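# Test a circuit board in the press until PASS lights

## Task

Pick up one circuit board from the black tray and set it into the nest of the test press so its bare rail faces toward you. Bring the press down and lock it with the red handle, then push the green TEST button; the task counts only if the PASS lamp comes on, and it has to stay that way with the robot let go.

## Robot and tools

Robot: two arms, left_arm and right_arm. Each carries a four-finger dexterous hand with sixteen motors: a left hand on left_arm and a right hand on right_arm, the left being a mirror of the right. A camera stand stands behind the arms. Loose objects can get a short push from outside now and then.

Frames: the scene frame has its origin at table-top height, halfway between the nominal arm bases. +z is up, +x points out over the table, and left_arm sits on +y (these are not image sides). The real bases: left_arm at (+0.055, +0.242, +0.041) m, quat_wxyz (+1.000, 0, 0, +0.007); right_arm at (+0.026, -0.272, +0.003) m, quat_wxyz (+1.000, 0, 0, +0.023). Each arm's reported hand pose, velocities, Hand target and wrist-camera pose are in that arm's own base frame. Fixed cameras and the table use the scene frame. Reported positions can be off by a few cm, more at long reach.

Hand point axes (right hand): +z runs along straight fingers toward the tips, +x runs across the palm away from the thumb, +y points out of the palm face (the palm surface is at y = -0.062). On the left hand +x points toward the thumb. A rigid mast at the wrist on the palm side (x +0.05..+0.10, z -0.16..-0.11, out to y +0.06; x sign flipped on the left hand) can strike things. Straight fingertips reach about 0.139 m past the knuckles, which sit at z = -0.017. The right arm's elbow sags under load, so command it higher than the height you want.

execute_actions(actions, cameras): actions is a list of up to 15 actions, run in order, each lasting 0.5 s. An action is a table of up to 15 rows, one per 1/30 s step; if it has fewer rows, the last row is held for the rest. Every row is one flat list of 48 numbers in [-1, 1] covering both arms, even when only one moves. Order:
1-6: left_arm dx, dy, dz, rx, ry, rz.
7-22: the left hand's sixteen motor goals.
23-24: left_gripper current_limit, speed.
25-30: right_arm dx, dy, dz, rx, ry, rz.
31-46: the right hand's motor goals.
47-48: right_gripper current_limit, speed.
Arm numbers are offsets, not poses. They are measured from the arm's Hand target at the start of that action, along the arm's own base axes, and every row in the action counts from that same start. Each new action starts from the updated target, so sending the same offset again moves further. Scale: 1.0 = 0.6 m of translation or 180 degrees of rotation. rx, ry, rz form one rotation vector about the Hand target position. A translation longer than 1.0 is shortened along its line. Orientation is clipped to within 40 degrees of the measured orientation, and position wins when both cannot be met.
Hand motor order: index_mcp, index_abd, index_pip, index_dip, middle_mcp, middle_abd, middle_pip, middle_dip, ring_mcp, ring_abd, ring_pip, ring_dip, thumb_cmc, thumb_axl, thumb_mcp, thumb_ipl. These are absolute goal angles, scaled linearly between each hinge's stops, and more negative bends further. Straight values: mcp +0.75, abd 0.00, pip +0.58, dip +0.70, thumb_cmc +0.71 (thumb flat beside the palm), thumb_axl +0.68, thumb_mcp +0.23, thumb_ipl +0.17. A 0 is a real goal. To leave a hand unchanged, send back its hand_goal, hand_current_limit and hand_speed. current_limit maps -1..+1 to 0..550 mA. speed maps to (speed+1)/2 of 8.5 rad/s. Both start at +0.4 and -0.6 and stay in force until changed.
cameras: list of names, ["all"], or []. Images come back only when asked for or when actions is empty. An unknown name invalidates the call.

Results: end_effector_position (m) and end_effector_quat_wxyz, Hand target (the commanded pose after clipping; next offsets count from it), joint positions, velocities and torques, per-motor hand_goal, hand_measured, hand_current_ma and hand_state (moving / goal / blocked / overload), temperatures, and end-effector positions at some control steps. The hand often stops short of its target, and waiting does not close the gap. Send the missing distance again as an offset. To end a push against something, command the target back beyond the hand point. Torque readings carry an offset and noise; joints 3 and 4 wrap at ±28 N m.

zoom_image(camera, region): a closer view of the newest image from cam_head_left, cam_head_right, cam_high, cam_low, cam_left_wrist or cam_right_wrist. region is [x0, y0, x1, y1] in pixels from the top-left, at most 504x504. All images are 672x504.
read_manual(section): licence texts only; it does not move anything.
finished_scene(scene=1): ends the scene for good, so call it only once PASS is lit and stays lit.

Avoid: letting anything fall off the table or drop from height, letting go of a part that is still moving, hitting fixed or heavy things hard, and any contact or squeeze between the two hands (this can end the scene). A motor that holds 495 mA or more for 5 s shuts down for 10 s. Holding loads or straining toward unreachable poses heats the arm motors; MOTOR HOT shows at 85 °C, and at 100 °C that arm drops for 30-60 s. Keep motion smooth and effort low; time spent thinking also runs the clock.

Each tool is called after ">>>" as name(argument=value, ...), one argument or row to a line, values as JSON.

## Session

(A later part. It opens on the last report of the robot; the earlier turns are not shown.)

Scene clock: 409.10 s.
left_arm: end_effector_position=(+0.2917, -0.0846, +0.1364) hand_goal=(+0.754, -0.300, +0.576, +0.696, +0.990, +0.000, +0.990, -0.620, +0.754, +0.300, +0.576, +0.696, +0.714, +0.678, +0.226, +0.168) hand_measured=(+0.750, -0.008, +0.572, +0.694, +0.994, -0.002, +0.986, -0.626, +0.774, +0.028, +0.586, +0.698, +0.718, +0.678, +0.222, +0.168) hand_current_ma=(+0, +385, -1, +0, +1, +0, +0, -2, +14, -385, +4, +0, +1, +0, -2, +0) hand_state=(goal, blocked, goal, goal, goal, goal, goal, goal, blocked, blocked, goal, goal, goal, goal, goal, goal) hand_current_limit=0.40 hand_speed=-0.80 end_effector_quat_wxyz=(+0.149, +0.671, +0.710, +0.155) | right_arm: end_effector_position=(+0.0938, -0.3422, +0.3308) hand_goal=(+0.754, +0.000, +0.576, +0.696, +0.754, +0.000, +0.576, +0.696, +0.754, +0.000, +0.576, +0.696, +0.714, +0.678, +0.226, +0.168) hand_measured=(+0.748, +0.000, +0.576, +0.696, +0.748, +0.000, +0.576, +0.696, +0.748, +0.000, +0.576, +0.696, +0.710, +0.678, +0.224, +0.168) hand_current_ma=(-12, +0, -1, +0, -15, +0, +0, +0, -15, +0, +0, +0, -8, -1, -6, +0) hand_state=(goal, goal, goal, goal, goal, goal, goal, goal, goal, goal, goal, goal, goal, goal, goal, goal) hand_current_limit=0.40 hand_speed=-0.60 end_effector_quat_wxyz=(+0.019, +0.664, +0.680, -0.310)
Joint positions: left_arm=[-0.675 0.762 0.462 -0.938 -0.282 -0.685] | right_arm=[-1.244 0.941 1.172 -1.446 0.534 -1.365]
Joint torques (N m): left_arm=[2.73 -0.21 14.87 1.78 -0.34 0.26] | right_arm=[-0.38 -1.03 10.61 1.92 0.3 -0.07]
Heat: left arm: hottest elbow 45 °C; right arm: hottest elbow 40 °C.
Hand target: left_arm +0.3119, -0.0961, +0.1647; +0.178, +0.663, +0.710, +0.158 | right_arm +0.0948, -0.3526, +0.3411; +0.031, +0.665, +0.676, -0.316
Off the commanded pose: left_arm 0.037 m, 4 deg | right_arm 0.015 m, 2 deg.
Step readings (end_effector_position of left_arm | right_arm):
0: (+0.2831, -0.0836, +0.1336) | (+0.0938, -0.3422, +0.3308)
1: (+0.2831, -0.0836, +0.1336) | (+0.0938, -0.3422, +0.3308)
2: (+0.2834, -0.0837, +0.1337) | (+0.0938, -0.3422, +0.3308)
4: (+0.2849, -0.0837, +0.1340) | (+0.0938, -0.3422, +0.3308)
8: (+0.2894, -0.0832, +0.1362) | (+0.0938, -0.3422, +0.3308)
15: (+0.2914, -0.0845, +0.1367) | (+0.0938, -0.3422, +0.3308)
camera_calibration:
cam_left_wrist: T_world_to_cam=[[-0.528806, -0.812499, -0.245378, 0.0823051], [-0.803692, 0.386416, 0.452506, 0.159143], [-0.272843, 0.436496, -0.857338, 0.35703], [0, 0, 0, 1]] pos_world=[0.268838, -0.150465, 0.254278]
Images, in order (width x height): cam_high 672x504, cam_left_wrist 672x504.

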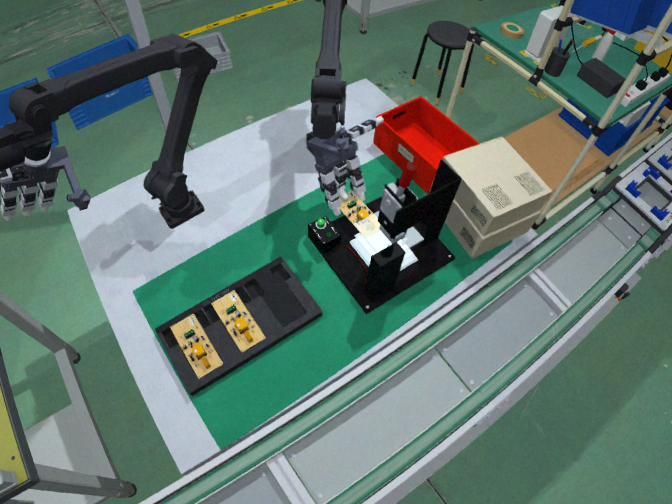

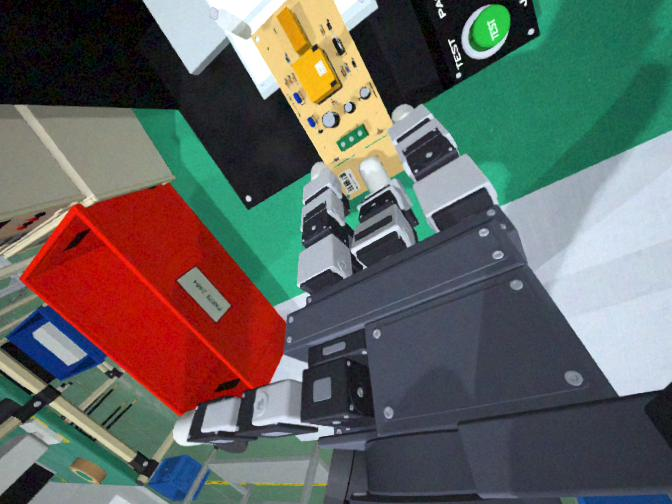

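>>> execute_actions(
  actions=[
    [[0.016,0.0005,-0.008,0,0,0,0.754,-0.3,0.576,0.696,0.99,0,0.99,-0.62,0.754,0.3,0.576,0.696,0.714,0.678,0.226,0.168,0.4,-0.8,0,0,0,0,0,0,0.754,0,0.576,0.696,0.754,0,0.576,0.696,0.754,0,0.576,0.696,0.714,0.678,0.226,0.168,0.4,-0.6]],
  ],
  cameras=["cam_left_wrist","cam_high"],
)

>>> zoom_image(
  camera="cam_left_wrist",
  region=[210, 0, 310, 100],
)

>>> zoom_image(
  camera="cam_high",
  region=[340, 200, 390, 250],
)

Scene clock: 411.07 s.
left_arm: end_effector_position=(+0.3004, -0.0845, +0.1321) hand_goal=(+0.754, -0.300, +0.576, +0.696, +0.990, +0.000, +0.990, -0.620, +0.754, +0.300, +0.576, +0.696, +0.714, +0.678, +0.226, +0.168) hand_measured=(+0.750, -0.008, +0.572, +0.694, +0.994, -0.002, +0.986, -0.626, +0.774, +0.028, +0.586, +0.698, +0.718, +0.678, +0.222, +0.168) hand_current_ma=(+0, +385, -1, +0, +1, +0, +0, -2, +14, -385, +4, +0, +1, +0, -2, +0) hand_state=(goal, blocked, goal, goal, goal, goal, goal, goal, blocked, blocked, goal, goal, goal, goal, goal, goal) hand_current_limit=0.40 hand_speed=-0.80 end_effector_quat_wxyz=(+0.149, +0.671, +0.710, +0.154) | right_arm: end_effector_position=(+0.0938, -0.3422, +0.3308) hand_goal=(+0.754, +0.000, +0.576, +0.696, +0.754, +0.000, +0.576, +0.696, +0.754, +0.000, +0.576, +0.696, +0.714, +0.678, +0.226, +0.168) hand_measured=(+0.748, +0.000, +0.576, +0.696, +0.748, +0.000, +0.576, +0.696, +0.748, +0.000, +0.576, +0.696, +0.710, +0.678, +0.224, +0.168) hand_current_ma=(-12, +0, -1, +0, -15, +0, +0, +0, -15, +0, +0, +0, -8, -1, -6, +0) hand_state=(goal, goal, goal, goal, goal, goal, goal, goal, goal, goal, goal, goal, goal, goal, goal, goal) hand_current_limit=0.40 hand_speed=-0.60 end_effector_quat_wxyz=(+0.019, +0.664, +0.680, -0.310)
Joint positions: left_arm=[-0.645 0.793 0.462 -0.898 -0.27 -0.656] | right_arm=[-1.244 0.941 1.172 -1.446 0.534 -1.365]
Joint torques (N m): left_arm=[2.73 -1.03 14.78 1.96 -0.34 0.16] | right_arm=[-0.56 -1.08 10.59 1.92 0.3 -0.07]
Heat: left arm: hottest elbow 45 °C; right arm: hottest elbow 40 °C.
Hand target: left_arm +0.3215, -0.0958, +0.1599; +0.178, +0.663, +0.710, +0.158 | right_arm +0.0948, -0.3526, +0.3411; +0.031, +0.665, +0.676, -0.316
Off the commanded pose: left_arm 0.037 m, 3 deg | right_arm 0.015 m, 2 deg.
Step readings (end_effector_position of left_arm | right_arm):
0: (+0.2918, -0.0847, +0.1365) | (+0.0938, -0.3422, +0.3308)
1: (+0.2918, -0.0847, +0.1365) | (+0.0938, -0.3422, +0.3308)
2: (+0.2922, -0.0850, +0.1364) | (+0.0938, -0.3422, +0.3308)
4: (+0.2943, -0.0850, +0.1357) | (+0.0938, -0.3422, +0.3308)
8: (+0.2981, -0.0835, +0.1330) | (+0.0938, -0.3422, +0.3308)
15: (+0.3000, -0.0843, +0.1321) | (+0.0938, -0.3422, +0.3308)
camera_calibration:
cam_left_wrist: T_world_to_cam=[[-0.528967, -0.812918, -0.243636, 0.0857169], [-0.803419, 0.387232, 0.452293, 0.1681], [-0.273334, 0.43499, -0.857946, 0.355762], [0, 0, 0, 1]] pos_world=[0.277638, -0.150166, 0.250078]
Images, in order (width x height): cam_high 672x504, cam_left_wrist 672x504.

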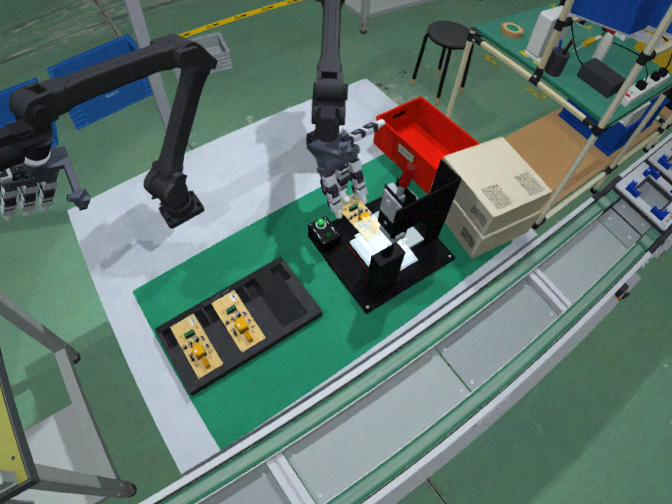

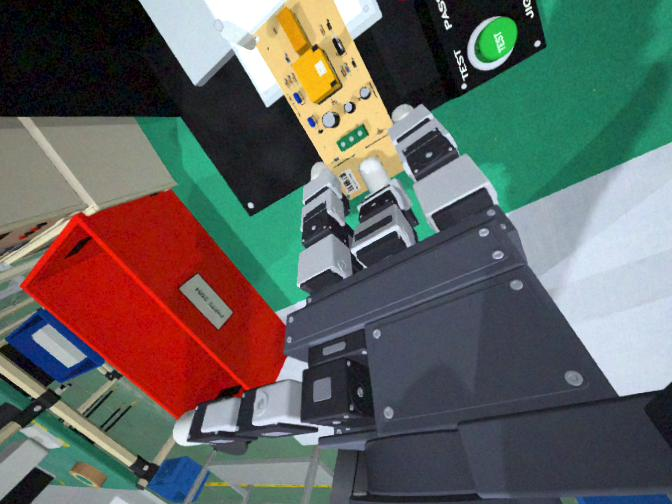

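Scaled by 5.040 from the camera's 672x504 image, which has a finer 960x720 frame.

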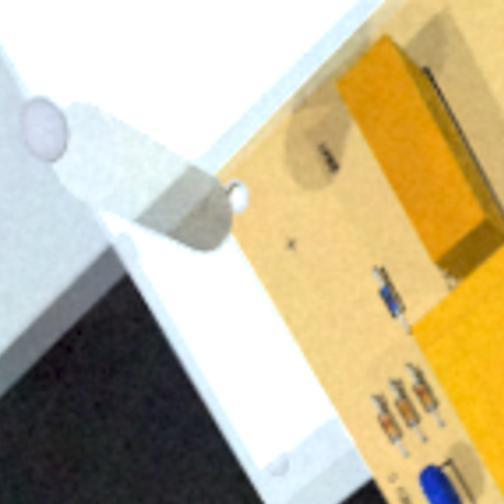

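Scaled by 10.080 from the camera's 672x504 image, which has a finer 960x720 frame.

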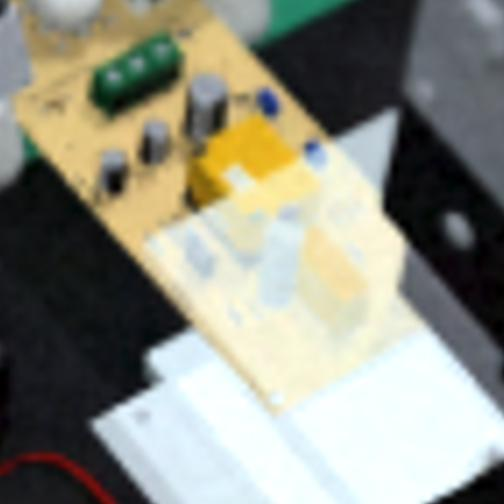

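>>> execute_actions(
  actions=[
    [[0.018,0.002,-0.006,0,0,0,0.754,-0.3,0.576,0.696,0.99,0,0.99,-0.62,0.754,0.3,0.576,0.696,0.714,0.678,0.226,0.168,0.4,-0.8,0,0,0,0,0,0,0.754,0,0.576,0.696,0.754,0,0.576,0.696,0.754,0,0.576,0.696,0.714,0.678,0.226,0.168,0.4,-0.6]],
  ],
  cameras=["cam_left_wrist","cam_high"],
)

>>> zoom_image(
  camera="cam_left_wrist",
  region=[210, 0, 310, 100],
)

>>> zoom_image(
  camera="cam_high",
  region=[340, 200, 390, 250],
)

Scene clock: 413.27 s.
left_arm: end_effector_position=(+0.3100, -0.0834, +0.1286) hand_goal=(+0.754, -0.300, +0.576, +0.696, +0.990, +0.000, +0.990, -0.620, +0.754, +0.300, +0.576, +0.696, +0.714, +0.678, +0.226, +0.168) hand_measured=(+0.750, -0.008, +0.572, +0.694, +0.994, -0.002, +0.988, -0.626, +0.774, +0.028, +0.586, +0.698, +0.718, +0.678, +0.222, +0.168) hand_current_ma=(-1, +385, -1, +0, +1, +0, +0, -2, +14, -385, +4, +0, +1, +0, -2, +0) hand_state=(goal, blocked, goal, goal, goal, goal, goal, goal, blocked, blocked, goal, goal, goal, goal, goal, goal) hand_current_limit=0.40 hand_speed=-0.80 end_effector_quat_wxyz=(+0.149, +0.670, +0.711, +0.153) | right_arm: end_effector_position=(+0.0938, -0.3422, +0.3308) hand_goal=(+0.754, +0.000, +0.576, +0.696, +0.754, +0.000, +0.576, +0.696, +0.754, +0.000, +0.576, +0.696, +0.714, +0.678, +0.226, +0.168) hand_measured=(+0.748, +0.000, +0.576, +0.696, +0.748, +0.000, +0.576, +0.696, +0.748, +0.000, +0.576, +0.696, +0.710, +0.678, +0.224, +0.168) hand_current_ma=(-12, +0, -1, +0, -15, +0, +0, +0, -15, +0, +0, +0, -8, -1, -6, +0) hand_state=(goal, goal, goal, goal, goal, goal, goal, goal, goal, goal, goal, goal, goal, goal, goal, goal) hand_current_limit=0.40 hand_speed=-0.60 end_effector_quat_wxyz=(+0.019, +0.664, +0.680, -0.310)
Joint positions: left_arm=[-0.611 0.825 0.466 -0.861 -0.257 -0.624] | right_arm=[-1.244 0.941 1.172 -1.446 0.534 -1.365]
Joint torques (N m): left_arm=[2.67 -0.26 14.74 2.02 -0.3 0.15] | right_arm=[-0.85 -1.26 10.65 1.91 0.29 -0.07]
Heat: left arm: hottest elbow 45 °C; right arm: hottest elbow 40 °C.
Hand target: left_arm +0.3324, -0.0946, +0.1564; +0.178, +0.663, +0.710, +0.158 | right_arm +0.0948, -0.3526, +0.3411; +0.031, +0.665, +0.676, -0.316
Off the commanded pose: left_arm 0.037 m, 3 deg | right_arm 0.015 m, 2 deg.
Step readings (end_effector_position of left_arm | right_arm):
0: (+0.3004, -0.0846, +0.1321) | (+0.0938, -0.3422, +0.3308)
1: (+0.3004, -0.0846, +0.1321) | (+0.0938, -0.3422, +0.3308)
2: (+0.3009, -0.0848, +0.1319) | (+0.0938, -0.3422, +0.3308)
4: (+0.3029, -0.0846, +0.1311) | (+0.0938, -0.3422, +0.3308)
8: (+0.3069, -0.0819, +0.1281) | (+0.0938, -0.3422, +0.3308)
15: (+0.3091, -0.0832, +0.1279) | (+0.0938, -0.3422, +0.3308)
camera_calibration:
cam_left_wrist: T_world_to_cam=[[-0.52854, -0.813682, -0.242007, 0.0904371], [-0.803289, 0.387188, 0.452561, 0.176818], [-0.274539, 0.433599, -0.858266, 0.355148], [0, 0, 0, 1]] pos_world=[0.287337, -0.148867, 0.246677]
Images, in order (width x height): cam_high 672x504, cam_left_wrist 672x504.

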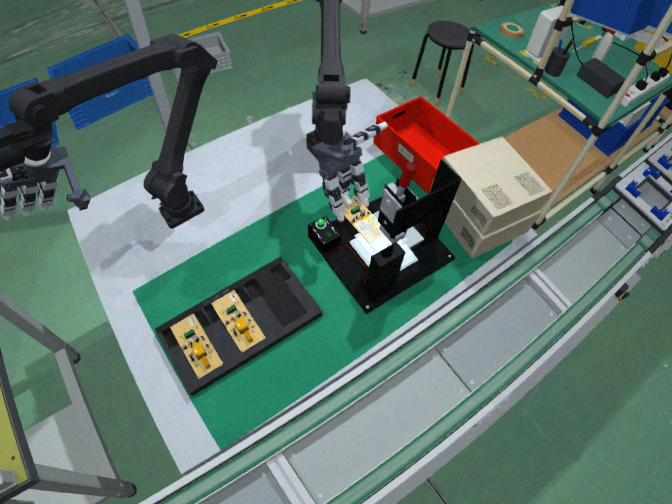

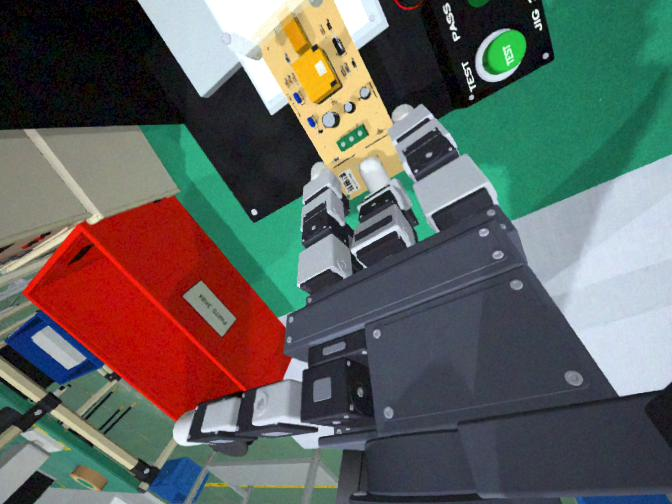

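Scaled by 5.040 from the camera's 672x504 image, which has a finer 960x720 frame.

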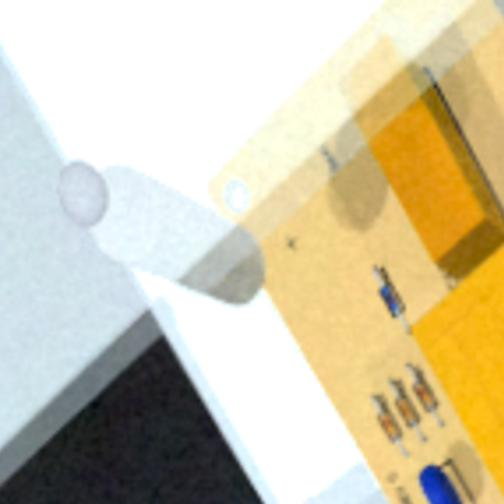

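Scaled by 10.080 from the camera's 672x504 image, which has a finer 960x720 frame.

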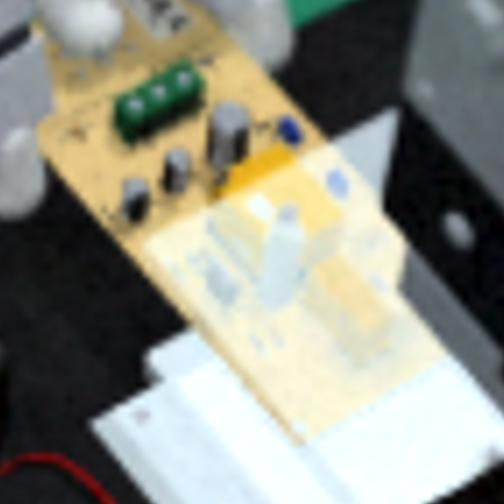

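>>> execute_actions(
  actions=[
    [[0.02,0.0005,-0.003,0,0,0,0.754,-0.3,0.576,0.696,0.99,0,0.99,-0.62,0.754,0.3,0.576,0.696,0.714,0.678,0.226,0.168,0.4,-0.8,0,0,0,0,0,0,0.754,0,0.576,0.696,0.754,0,0.576,0.696,0.754,0,0.576,0.696,0.714,0.678,0.226,0.168,0.4,-0.6]],
  ],
  cameras=["cam_left_wrist","cam_high"],
)

>>> zoom_image(
  camera="cam_left_wrist",
  region=[210, 0, 310, 100],
)

>>> zoom_image(
  camera="cam_high",
  region=[340, 200, 390, 250],
)

Scene clock: 415.23 s.
left_arm: end_effector_position=(+0.3213, -0.0836, +0.1273) hand_goal=(+0.754, -0.300, +0.576, +0.696, +0.990, +0.000, +0.990, -0.620, +0.754, +0.300, +0.576, +0.696, +0.714, +0.678, +0.226, +0.168) hand_measured=(+0.752, -0.008, +0.572, +0.694, +0.994, -0.004, +0.988, -0.628, +0.774, +0.028, +0.586, +0.698, +0.718, +0.678, +0.222, +0.168) hand_current_ma=(+0, +385, -1, +0, +1, +0, +0, -2, +14, -385, +4, +0, +1, +0, -2, +0) hand_state=(goal, blocked, goal, goal, goal, goal, goal, goal, blocked, blocked, goal, goal, goal, goal, goal, goal) hand_current_limit=0.40 hand_speed=-0.80 end_effector_quat_wxyz=(+0.150, +0.670, +0.711, +0.152) | right_arm: end_effector_position=(+0.0938, -0.3422, +0.3308) hand_goal=(+0.754, +0.000, +0.576, +0.696, +0.754, +0.000, +0.576, +0.696, +0.754, +0.000, +0.576, +0.696, +0.714, +0.678, +0.226, +0.168) hand_measured=(+0.748, +0.000, +0.576, +0.696, +0.748, +0.000, +0.576, +0.696, +0.748, +0.000, +0.576, +0.696, +0.710, +0.678, +0.224, +0.168) hand_current_ma=(-12, +0, -1, +0, -15, +0, +0, +0, -15, +0, +0, +0, -8, -1, -6, +0) hand_state=(goal, goal, goal, goal, goal, goal, goal, goal, goal, goal, goal, goal, goal, goal, goal, goal) hand_current_limit=0.40 hand_speed=-0.60 end_effector_quat_wxyz=(+0.019, +0.664, +0.680, -0.310)
Joint positions: left_arm=[-0.579 0.863 0.478 -0.828 -0.245 -0.595] | right_arm=[-1.244 0.941 1.172 -1.446 0.534 -1.365]
Joint torques (N m): left_arm=[2.96 -1.38 14.64 2.04 -0.27 0.12] | right_arm=[-0.85 -1.03 10.59 1.94 0.3 -0.08]
Heat: left arm: hottest elbow 45 °C; right arm: hottest elbow 40 °C.
Hand target: left_arm +0.3444, -0.0943, +0.1546; +0.178, +0.662, +0.710, +0.158 | right_arm +0.0948, -0.3526, +0.3411; +0.031, +0.665, +0.676, -0.316
Off the commanded pose: left_arm 0.037 m, 3 deg | right_arm 0.015 m, 2 deg.
Step readings (end_effector_position of left_arm | right_arm):
0: (+0.3100, -0.0834, +0.1286) | (+0.0938, -0.3422, +0.3308)
1: (+0.3100, -0.0835, +0.1286) | (+0.0938, -0.3422, +0.3308)
2: (+0.3103, -0.0836, +0.1283) | (+0.0938, -0.3422, +0.3308)
4: (+0.3125, -0.0832, +0.1275) | (+0.0938, -0.3422, +0.3308)
8: (+0.3178, -0.0827, +0.1270) | (+0.0938, -0.3422, +0.3308)
15: (+0.3209, -0.0835, +0.1275) | (+0.0938, -0.3422, +0.3308)
camera_calibration:
cam_left_wrist: T_world_to_cam=[[-0.528147, -0.814497, -0.240115, 0.0955441], [-0.803307, 0.387584, 0.452191, 0.186709], [-0.275244, 0.431709, -0.858992, 0.357469], [0, 0, 0, 1]] pos_world=[0.298837, -0.148868, 0.245577]
Images, in order (width x height): cam_high 672x504, cam_left_wrist 672x504.

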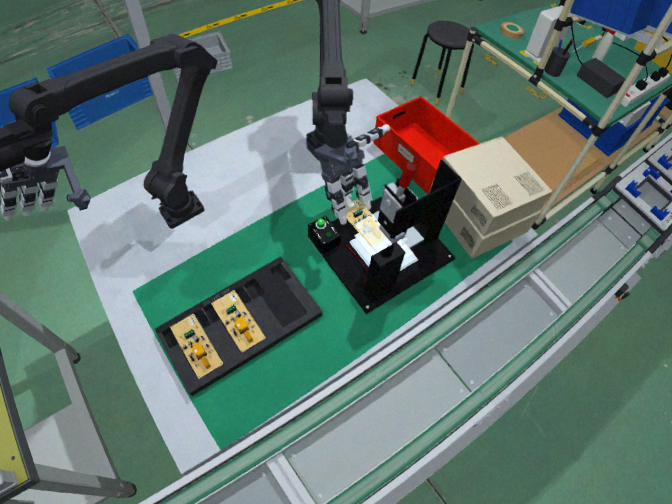

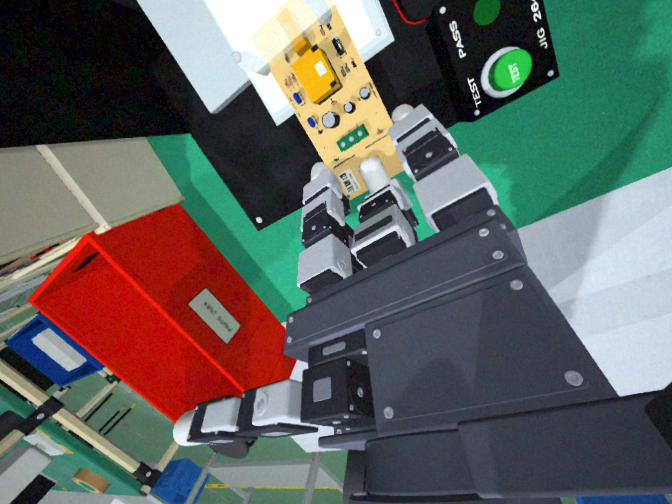

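Scaled by 5.040 from the camera's 672x504 image, which has a finer 960x720 frame.

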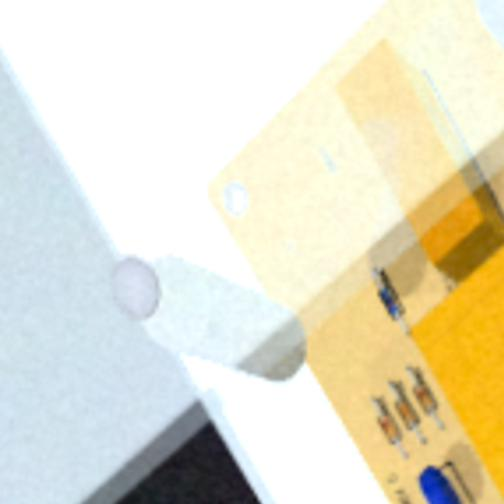

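Scaled by 10.080 from the camera's 672x504 image, which has a finer 960x720 frame.

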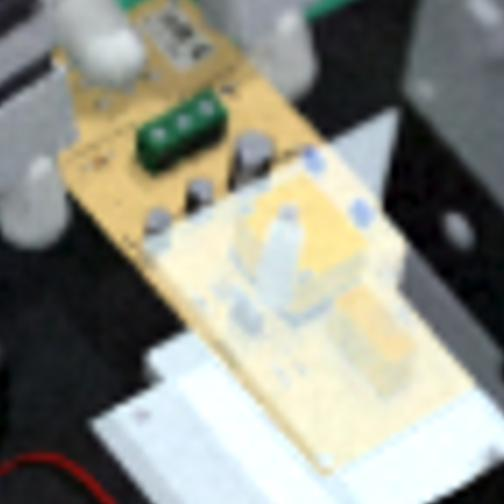

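>>> execute_actions(
  actions=[
    [[0.02,0.0005,-0.002,0,0,0,0.754,-0.3,0.576,0.696,0.99,0,0.99,-0.62,0.754,0.3,0.576,0.696,0.714,0.678,0.226,0.168,0.4,-0.8,0,0,0,0,0,0,0.754,0,0.576,0.696,0.754,0,0.576,0.696,0.754,0,0.576,0.696,0.714,0.678,0.226,0.168,0.4,-0.6]],
  ],
  cameras=["cam_left_wrist","cam_high"],
)

>>> zoom_image(
  camera="cam_left_wrist",
  region=[230, 0, 350, 120],
)

>>> zoom_image(
  camera="cam_high",
  region=[340, 200, 390, 250],
)

Scene clock: 417.57 s.
left_arm: end_effector_position=(+0.3323, -0.0835, +0.1265) hand_goal=(+0.754, -0.300, +0.576, +0.696, +0.990, +0.000, +0.990, -0.620, +0.754, +0.300, +0.576, +0.696, +0.714, +0.678, +0.226, +0.168) hand_measured=(+0.752, -0.008, +0.574, +0.694, +0.994, -0.004, +0.988, -0.628, +0.774, +0.028, +0.586, +0.698, +0.718, +0.678, +0.222, +0.168) hand_current_ma=(+0, +385, +0, +0, +1, +0, +0, -2, +14, -385, +4, +0, +1, +0, -2, +0) hand_state=(goal, blocked, goal, goal, goal, goal, goal, goal, blocked, blocked, goal, goal, goal, goal, goal, goal) hand_current_limit=0.40 hand_speed=-0.80 end_effector_quat_wxyz=(+0.150, +0.670, +0.711, +0.152) | right_arm: end_effector_position=(+0.0938, -0.3422, +0.3308) hand_goal=(+0.754, +0.000, +0.576, +0.696, +0.754, +0.000, +0.576, +0.696, +0.754, +0.000, +0.576, +0.696, +0.714, +0.678, +0.226, +0.168) hand_measured=(+0.748, +0.000, +0.576, +0.696, +0.748, +0.000, +0.576, +0.696, +0.748, +0.000, +0.576, +0.696, +0.710, +0.678, +0.224, +0.168) hand_current_ma=(-12, +0, -1, +0, -15, +0, +0, +0, -15, +0, +0, +0, -8, -1, -6, +0) hand_state=(goal, goal, goal, goal, goal, goal, goal, goal, goal, goal, goal, goal, goal, goal, goal, goal) hand_current_limit=0.40 hand_speed=-0.60 end_effector_quat_wxyz=(+0.019, +0.664, +0.680, -0.310)
Joint positions: left_arm=[-0.551 0.899 0.492 -0.8 -0.233 -0.567] | right_arm=[-1.244 0.941 1.172 -1.446 0.534 -1.365]
Joint torques (N m): left_arm=[2.67 -1.44 14.58 2.15 -0.23 0.14] | right_arm=[-0.62 -1.08 10.59 1.92 0.3 -0.08]
Heat: left arm: hottest elbow 45 °C; right arm: hottest elbow 40 °C.
Hand target: left_arm +0.3563, -0.0940, +0.1533; +0.178, +0.663, +0.710, +0.158 | right_arm +0.0948, -0.3526, +0.3411; +0.031, +0.665, +0.676, -0.316
Off the commanded pose: left_arm 0.038 m, 3 deg | right_arm 0.015 m, 2 deg.
Step readings (end_effector_position of left_arm | right_arm):
0: (+0.3213, -0.0836, +0.1273) | (+0.0938, -0.3422, +0.3308)
1: (+0.3213, -0.0836, +0.1271) | (+0.0938, -0.3422, +0.3308)
2: (+0.3218, -0.0837, +0.1272) | (+0.0938, -0.3422, +0.3308)
4: (+0.3238, -0.0833, +0.1265) | (+0.0938, -0.3422, +0.3308)
8: (+0.3297, -0.0832, +0.1271) | (+0.0938, -0.3422, +0.3308)
15: (+0.3319, -0.0835, +0.1265) | (+0.0938, -0.3422, +0.3308)
camera_calibration:
cam_left_wrist: T_world_to_cam=[[-0.52839, -0.814748, -0.238725, 0.101045], [-0.802971, 0.38825, 0.452216, 0.195773], [-0.275757, 0.430636, -0.859366, 0.359901], [0, 0, 0, 1]] pos_world=[0.309836, -0.148669, 0.244877]
Images, in order (width x height): cam_high 672x504, cam_left_wrist 672x504.

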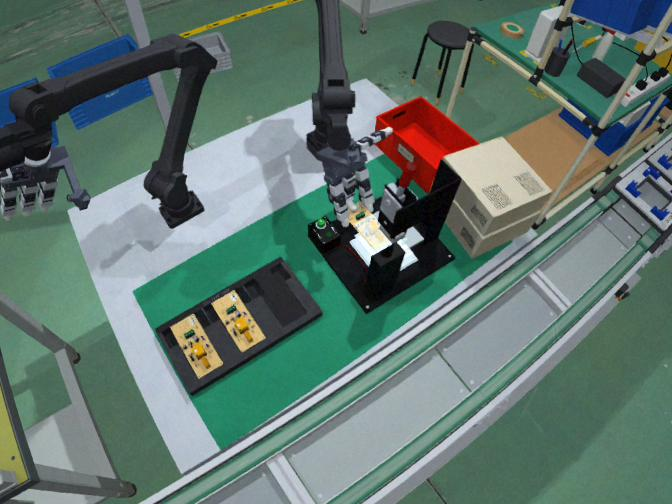

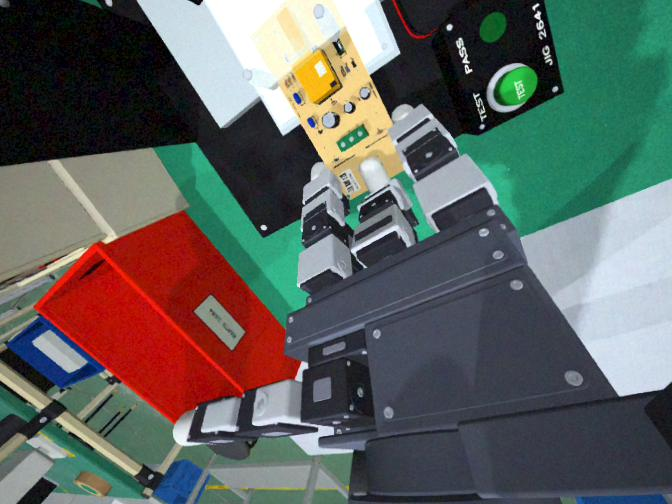

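Scaled by 4.200 from the camera's 672x504 image, which has a finer 960x720 frame.

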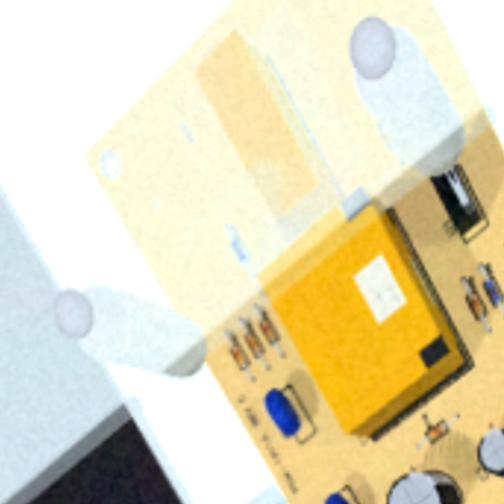

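Scaled by 10.080 from the camera's 672x504 image, which has a finer 960x720 frame.

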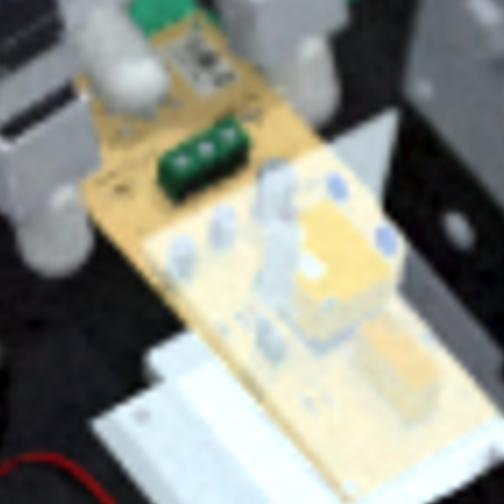

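>>> execute_actions(
  actions=[
    [[0.02,0.0005,-0.001,0,0,0,0.754,-0.3,0.576,0.696,0.99,0,0.99,-0.62,0.754,0.3,0.576,0.696,0.714,0.678,0.226,0.168,0.4,-0.8,0,0,0,0,0,0,0.754,0,0.576,0.696,0.754,0,0.576,0.696,0.754,0,0.576,0.696,0.714,0.678,0.226,0.168,0.4,-0.6]],
  ],
  cameras=["cam_left_wrist","cam_high"],
)

>>> zoom_image(
  camera="cam_left_wrist",
  region=[230, 0, 350, 120],
)

>>> zoom_image(
  camera="cam_high",
  region=[340, 200, 390, 250],
)

Scene clock: 423.10 s.
left_arm: end_effector_position=(+0.3434, -0.0835, +0.1265) hand_goal=(+0.754, -0.300, +0.576, +0.696, +0.990, +0.000, +0.990, -0.620, +0.754, +0.300, +0.576, +0.696, +0.714, +0.678, +0.226, +0.168) hand_measured=(+0.752, -0.008, +0.574, +0.694, +0.994, -0.002, +0.988, -0.624, +0.774, +0.028, +0.588, +0.700, +0.718, +0.678, +0.222, +0.168) hand_current_ma=(+0, +385, +0, +0, +1, +0, +0, -1, +14, -385, +4, +1, +1, +0, -2, +0) hand_state=(goal, blocked, goal, goal, goal, goal, goal, goal, blocked, blocked, goal, goal, goal, goal, goal, goal) hand_current_limit=0.40 hand_speed=-0.80 end_effector_quat_wxyz=(+0.150, +0.670, +0.711, +0.151) | right_arm: end_effector_position=(+0.0938, -0.3422, +0.3308) hand_goal=(+0.754, +0.000, +0.576, +0.696, +0.754, +0.000, +0.576, +0.696, +0.754, +0.000, +0.576, +0.696, +0.714, +0.678, +0.226, +0.168) hand_measured=(+0.748, +0.000, +0.576, +0.696, +0.748, +0.000, +0.576, +0.696, +0.748, +0.000, +0.576, +0.696, +0.710, +0.678, +0.224, +0.168) hand_current_ma=(-12, +0, -1, +0, -15, +0, +0, +0, -15, +0, +0, +0, -8, -1, -6, +0) hand_state=(goal, goal, goal, goal, goal, goal, goal, goal, goal, goal, goal, goal, goal, goal, goal, goal) hand_current_limit=0.40 hand_speed=-0.60 end_effector_quat_wxyz=(+0.019, +0.664, +0.680, -0.310)
Joint positions: left_arm=[-0.524 0.933 0.51 -0.777 -0.222 -0.542] | right_arm=[-1.244 0.941 1.172 -1.446 0.534 -1.365]
Joint torques (N m): left_arm=[2.78 -2.14 14.45 2.13 -0.2 0.15] | right_arm=[-0.85 -1.14 10.59 1.98 0.29 -0.07]
Heat: left arm: hottest elbow 46 °C; right arm: hottest elbow 40 °C.
Hand target: left_arm +0.3684, -0.0937, +0.1529; +0.178, +0.663, +0.710, +0.158 | right_arm +0.0948, -0.3526, +0.3411; +0.031, +0.665, +0.676, -0.316
Off the commanded pose: left_arm 0.038 m, 3 deg | right_arm 0.015 m, 2 deg.
Step readings (end_effector_position of left_arm | right_arm):
0: (+0.3324, -0.0835, +0.1265) | (+0.0938, -0.3422, +0.3308)
1: (+0.3324, -0.0835, +0.1264) | (+0.0938, -0.3422, +0.3308)
2: (+0.3328, -0.0836, +0.1266) | (+0.0938, -0.3422, +0.3308)
4: (+0.3349, -0.0832, +0.1261) | (+0.0938, -0.3422, +0.3308)
8: (+0.3408, -0.0831, +0.1266) | (+0.0938, -0.3422, +0.3308)
15: (+0.3430, -0.0836, +0.1264) | (+0.0938, -0.3422, +0.3308)
camera_calibration:
cam_left_wrist: T_world_to_cam=[[-0.529187, -0.814489, -0.23784, 0.107121], [-0.802284, 0.389049, 0.45275, 0.204495], [-0.276228, 0.430404, -0.859331, 0.363054], [0, 0, 0, 1]] pos_world=[0.321036, -0.148569, 0.244876]
Images, in order (width x height): cam_high 672x504, cam_left_wrist 672x504.

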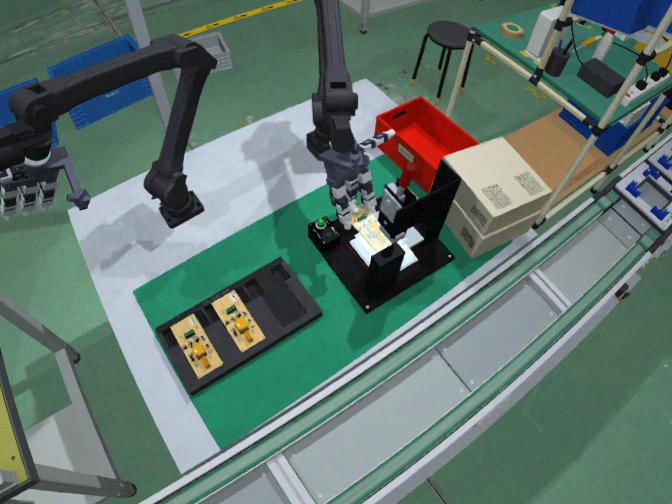

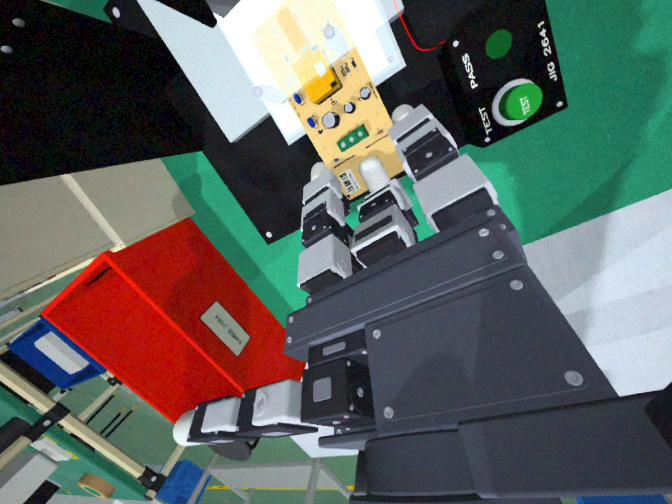

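Scaled by 4.200 from the camera's 672x504 image, which has a finer 960x720 frame.

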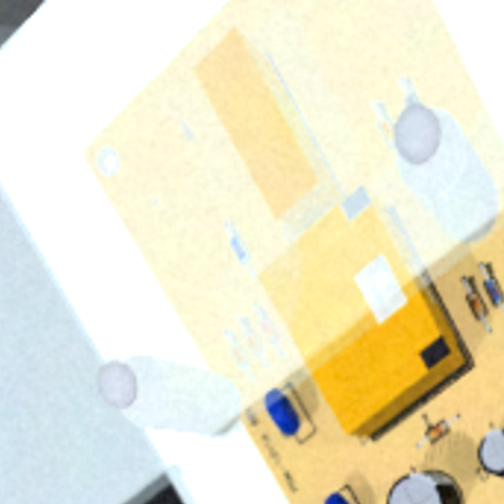

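Scaled by 10.080 from the camera's 672x504 image, which has a finer 960x720 frame.

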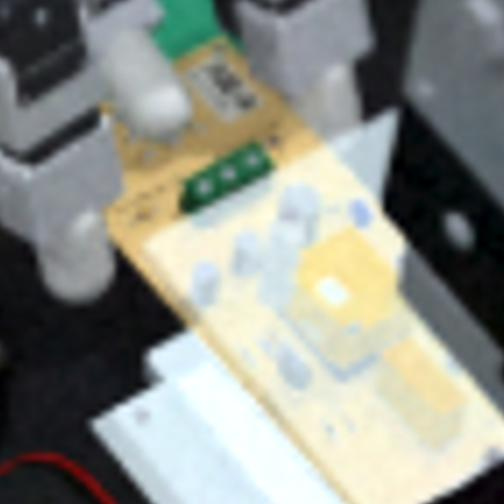

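>>> execute_actions(
  actions=[
    [[0.018,0.0005,-0.001,0,0,0,0.754,-0.3,0.576,0.696,0.99,0,0.99,-0.62,0.754,0.3,0.576,0.696,0.714,0.678,0.226,0.168,0.4,-0.8,0,0,0,0,0,0,0.754,0,0.576,0.696,0.754,0,0.576,0.696,0.754,0,0.576,0.696,0.714,0.678,0.226,0.168,0.4,-0.6]],
    [[0.016,0.0005,-0.001,0,0,0,0.754,-0.3,0.576,0.696,0.99,0,0.99,-0.62,0.754,0.3,0.576,0.696,0.714,0.678,0.226,0.168,0.4,-0.8,0,0,0,0,0,0,0.754,0,0.576,0.696,0.754,0,0.576,0.696,0.754,0,0.576,0.696,0.714,0.678,0.226,0.168,0.4,-0.6]],
  ],
  cameras=["cam_left_wrist","cam_high","cam_low"],
)

>>> zoom_image(
  camera="cam_left_wrist",
  region=[230, 0, 430, 200],
)

>>> zoom_image(
  camera="cam_high",
  region=[340, 200, 390, 250],
)

>>> zoom_image(
  camera="cam_low",
  region=[280, 260, 430, 350],
)

Scene clock: 426.17 s.
left_arm: end_effector_position=(+0.3630, -0.0836, +0.1267) hand_goal=(+0.754, -0.300, +0.576, +0.696, +0.990, +0.000, +0.990, -0.620, +0.754, +0.300, +0.576, +0.696, +0.714, +0.678, +0.226, +0.168) hand_measured=(+0.750, -0.008, +0.574, +0.694, +0.992, -0.002, +0.988, -0.622, +0.776, +0.028, +0.588, +0.700, +0.718, +0.678, +0.222, +0.168) hand_current_ma=(-1, +385, +0, +0, +0, +0, +0, +0, +15, -385, +5, +1, +1, +0, -2, +0) hand_state=(goal, blocked, goal, goal, goal, goal, goal, goal, blocked, blocked, goal, goal, goal, goal, goal, goal) hand_current_limit=0.40 hand_speed=-0.80 end_effector_quat_wxyz=(+0.151, +0.670, +0.711, +0.151) | right_arm: end_effector_position=(+0.0938, -0.3422, +0.3308) hand_goal=(+0.754, +0.000, +0.576, +0.696, +0.754, +0.000, +0.576, +0.696, +0.754, +0.000, +0.576, +0.696, +0.714, +0.678, +0.226, +0.168) hand_measured=(+0.748, +0.000, +0.576, +0.696, +0.748, +0.000, +0.576, +0.696, +0.748, +0.000, +0.576, +0.696, +0.710, +0.678, +0.224, +0.168) hand_current_ma=(-12, +0, -1, +0, -15, +0, +0, +0, -15, +0, +0, +0, -8, -1, -6, +0) hand_state=(goal, goal, goal, goal, goal, goal, goal, goal, goal, goal, goal, goal, goal, goal, goal, goal) hand_current_limit=0.40 hand_speed=-0.60 end_effector_quat_wxyz=(+0.019, +0.664, +0.680, -0.310)
Joint positions: left_arm=[-0.483 0.993 0.541 -0.74 -0.206 -0.503] | right_arm=[-1.244 0.941 1.172 -1.446 0.534 -1.365]
Joint torques (N m): left_arm=[2.55 -2.96 14.34 2.22 -0.13 0.12] | right_arm=[-0.62 -0.97 10.58 1.95 0.3 -0.08]
Heat: left arm: hottest elbow 47 °C; right arm: hottest elbow 40 °C.
Hand target: left_arm +0.3887, -0.0931, +0.1516; +0.178, +0.663, +0.710, +0.158 | right_arm +0.0948, -0.3526, +0.3411; +0.031, +0.665, +0.676, -0.316
Off the commanded pose: left_arm 0.037 m, 3 deg | right_arm 0.015 m, 2 deg.
Step readings (end_effector_position of left_arm | right_arm):
0: (+0.3434, -0.0835, +0.1263) | (+0.0938, -0.3422, +0.3308)
1: (+0.3435, -0.0836, +0.1264) | (+0.0938, -0.3422, +0.3308)
2: (+0.3438, -0.0836, +0.1262) | (+0.0938, -0.3422, +0.3308)
4: (+0.3455, -0.0833, +0.1259) | (+0.0938, -0.3422, +0.3308)
8: (+0.3512, -0.0832, +0.1266) | (+0.0938, -0.3422, +0.3308)
15: (+0.3533, -0.0834, +0.1264) | (+0.0938, -0.3422, +0.3308)
16: (+0.3534, -0.0835, +0.1263) | (+0.0938, -0.3422, +0.3308)
17: (+0.3538, -0.0835, +0.1262) | (+0.0938, -0.3422, +0.3308)
19: (+0.3556, -0.0833, +0.1262) | (+0.0938, -0.3422, +0.3308)
23: (+0.3609, -0.0832, +0.1268) | (+0.0938, -0.3422, +0.3308)
30: (+0.3628, -0.0836, +0.1267) | (+0.0938, -0.3422, +0.3308)
camera_calibration:
cam_left_wrist: T_world_to_cam=[[-0.528704, -0.815125, -0.236734, 0.117168], [-0.80284, 0.389693, 0.451206, 0.220545], [-0.275536, 0.428614, -0.860448, 0.368471], [0, 0, 0, 1]] pos_world=[0.340536, -0.148371, 0.245277]
Images, in order (width x height): cam_high 672x504, cam_low 672x504, cam_left_wrist 672x504.

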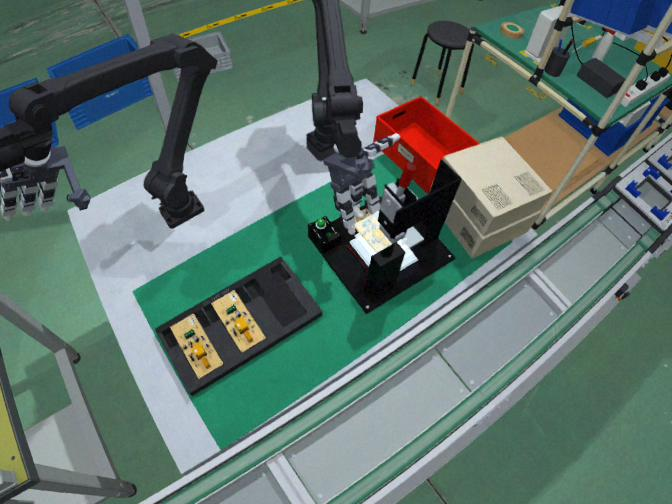

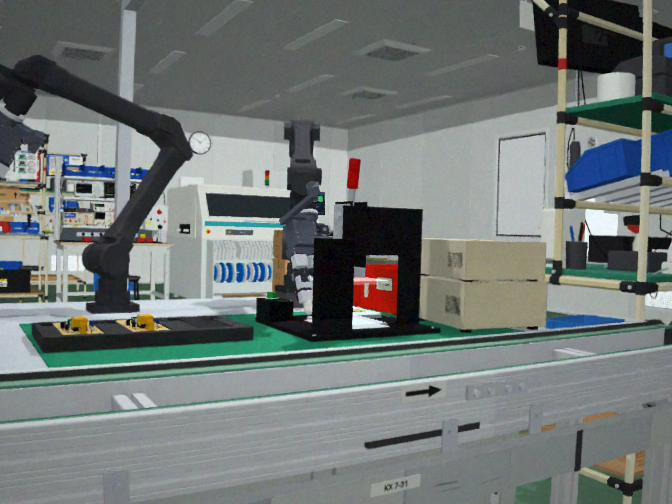

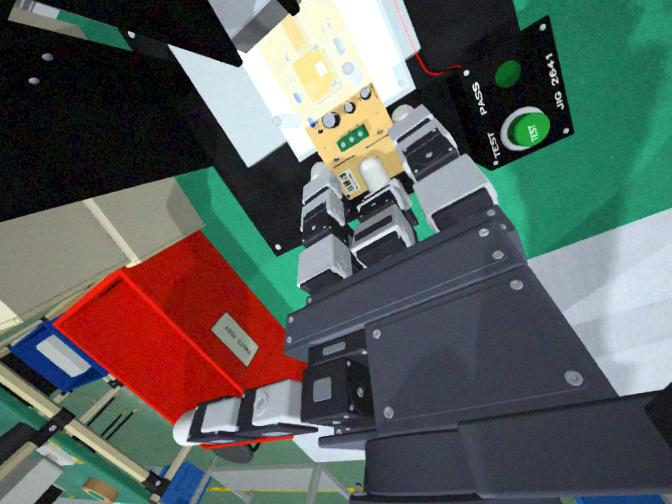

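Scaled by 2.520 from the camera's 672x504 image, which has a finer 960x720 frame.

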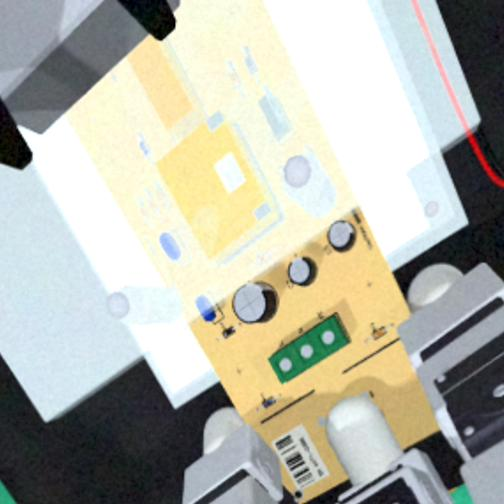

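Scaled by 10.080 from the camera's 672x504 image, which has a finer 960x720 frame.

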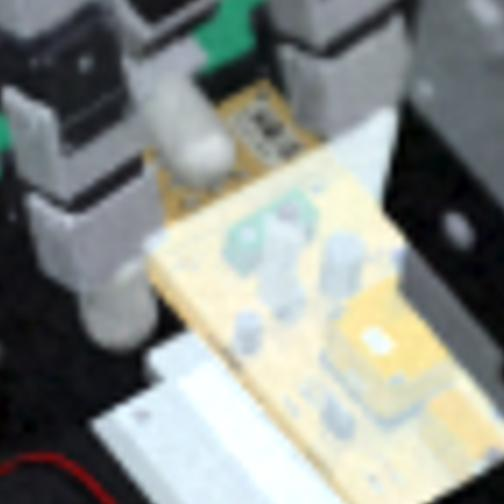

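Scaled by 3.360 from the camera's 672x504 image, which has a finer 960x720 frame.

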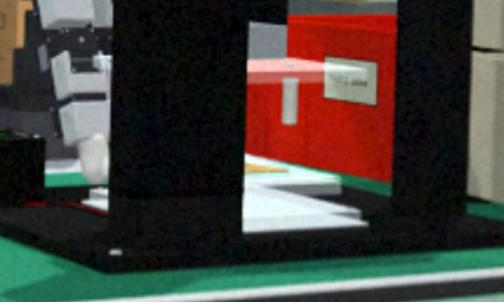

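>>> zoom_image(
  camera="cam_low",
  region=[345, 295, 395, 330],
)

Scaled by 10.080 from the camera's 672x504 image, which has a finer 960x720 frame.

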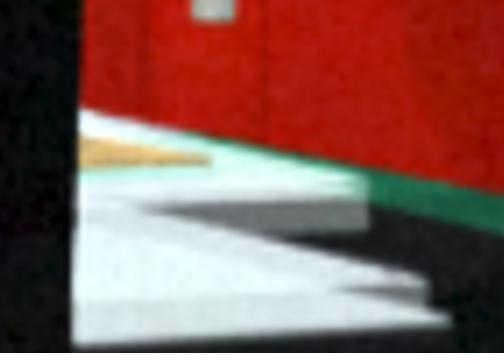

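>>> execute_actions(
  actions=[
    [[0.0175,0.0005,-0.001,0,0,0,0.754,-0.3,0.576,0.696,0.99,0,0.99,-0.62,0.754,0.3,0.576,0.696,0.714,0.678,0.226,0.168,0.4,-0.8,0,0,0,0,0,0,0.754,0,0.576,0.696,0.754,0,0.576,0.696,0.754,0,0.576,0.696,0.714,0.678,0.226,0.168,0.4,-0.6]],
  ],
  cameras=["cam_left_wrist","cam_high","cam_low"],
)

>>> zoom_image(
  camera="cam_left_wrist",
  region=[230, 0, 430, 200],
)

>>> zoom_image(
  camera="cam_low",
  region=[345, 295, 395, 330],
)

Scene clock: 429.47 s.
left_arm: end_effector_position=(+0.3730, -0.0836, +0.1270) hand_goal=(+0.754, -0.300, +0.576, +0.696, +0.990, +0.000, +0.990, -0.620, +0.754, +0.300, +0.576, +0.696, +0.714, +0.678, +0.226, +0.168) hand_measured=(+0.750, -0.008, +0.574, +0.694, +0.992, +0.000, +0.988, -0.624, +0.776, +0.028, +0.588, +0.700, +0.718, +0.678, +0.222, +0.168) hand_current_ma=(-1, +385, +0, +0, +0, +0, +0, -1, +15, -385, +5, +1, +1, +0, -2, +0) hand_state=(goal, blocked, goal, goal, goal, goal, goal, goal, blocked, blocked, goal, goal, goal, goal, goal, goal) hand_current_limit=0.40 hand_speed=-0.80 end_effector_quat_wxyz=(+0.151, +0.670, +0.711, +0.150) | right_arm: end_effector_position=(+0.0938, -0.3422, +0.3308) hand_goal=(+0.754, +0.000, +0.576, +0.696, +0.754, +0.000, +0.576, +0.696, +0.754, +0.000, +0.576, +0.696, +0.714, +0.678, +0.226, +0.168) hand_measured=(+0.748, +0.000, +0.576, +0.696, +0.748, +0.000, +0.576, +0.696, +0.748, +0.000, +0.576, +0.696, +0.710, +0.678, +0.224, +0.168) hand_current_ma=(-12, +0, -1, +0, -15, +0, +0, +0, -15, +0, +0, +0, -8, -1, -6, +0) hand_state=(goal, goal, goal, goal, goal, goal, goal, goal, goal, goal, goal, goal, goal, goal, goal, goal) hand_current_limit=0.40 hand_speed=-0.60 end_effector_quat_wxyz=(+0.019, +0.664, +0.680, -0.310)
Joint positions: left_arm=[-0.465 1.023 0.559 -0.724 -0.198 -0.486] | right_arm=[-1.244 0.941 1.172 -1.446 0.534 -1.365]
Joint torques (N m): left_arm=[2.61 -3.19 14.26 2.37 -0.12 0.14] | right_arm=[-0.62 -1.32 10.59 1.96 0.29 -0.07]
Heat: left arm: hottest elbow 47 °C; right arm: hottest elbow 40 °C.
Hand target: left_arm +0.3993, -0.0928, +0.1510; +0.178, +0.663, +0.710, +0.158 | right_arm +0.0948, -0.3526, +0.3411; +0.031, +0.665, +0.676, -0.316
Off the commanded pose: left_arm 0.037 m, 3 deg | right_arm 0.015 m, 2 deg.
Step readings (end_effector_position of left_arm | right_arm):
0: (+0.3631, -0.0835, +0.1267) | (+0.0938, -0.3422, +0.3308)
1: (+0.3631, -0.0835, +0.1267) | (+0.0938, -0.3422, +0.3308)
2: (+0.3635, -0.0836, +0.1267) | (+0.0938, -0.3422, +0.3308)
4: (+0.3654, -0.0833, +0.1267) | (+0.0938, -0.3422, +0.3308)
8: (+0.3710, -0.0833, +0.1268) | (+0.0938, -0.3422, +0.3308)
15: (+0.3730, -0.0835, +0.1270) | (+0.0938, -0.3422, +0.3308)
camera_calibration:
cam_left_wrist: T_world_to_cam=[[-0.528669, -0.815466, -0.235638, 0.122274], [-0.802789, 0.39016, 0.450894, 0.228527], [-0.275752, 0.427541, -0.860912, 0.371473], [0, 0, 0, 1]] pos_world=[0.350536, -0.148272, 0.245577]
Images, in order (width x height): cam_high 672x504, cam_low 672x504, cam_left_wrist 672x504.

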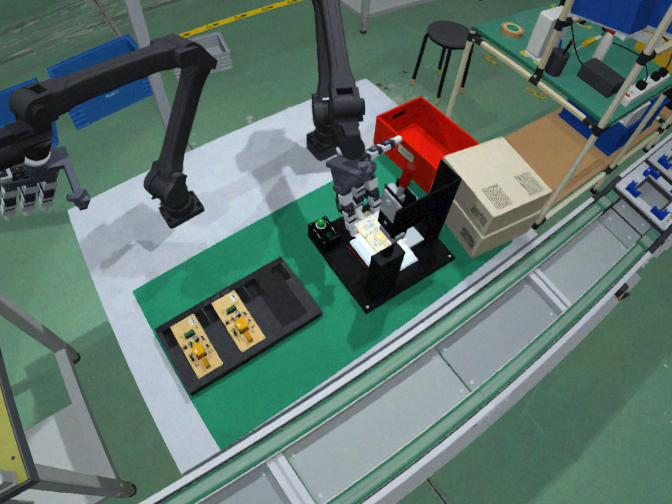

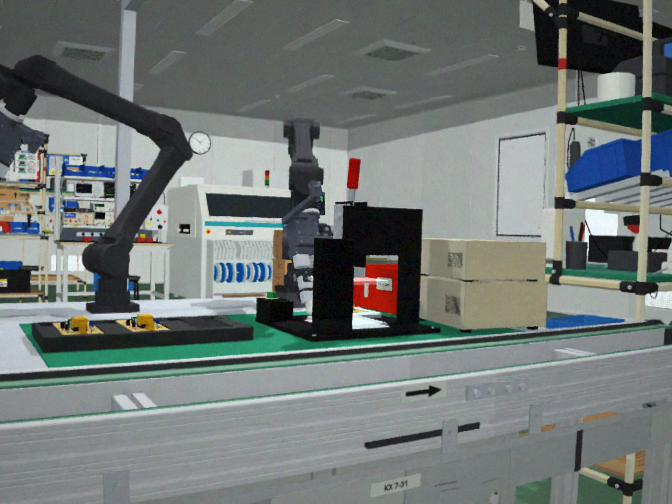

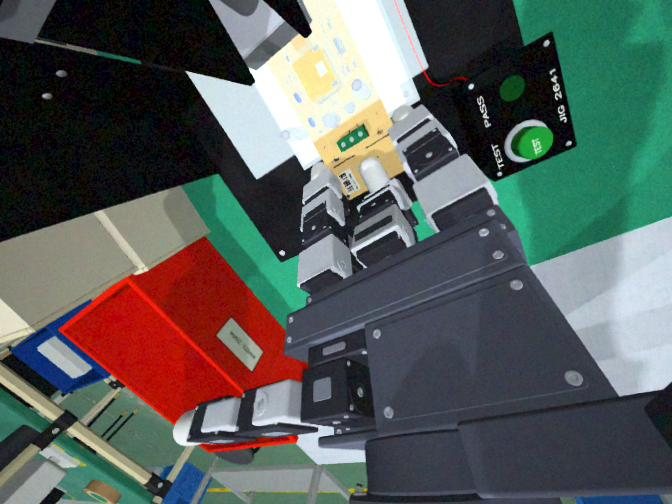

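Scaled by 2.520 from the camera's 672x504 image, which has a finer 960x720 frame.

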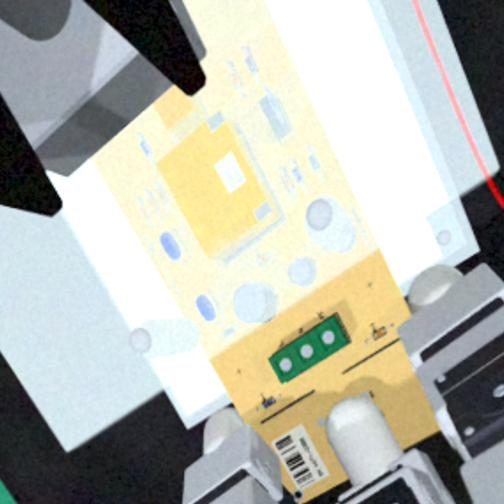

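Scaled by 10.080 from the camera's 672x504 image, which has a finer 960x720 frame.

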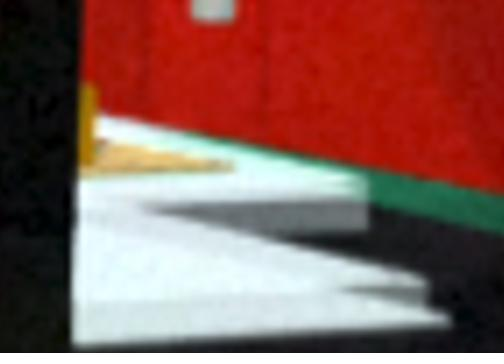

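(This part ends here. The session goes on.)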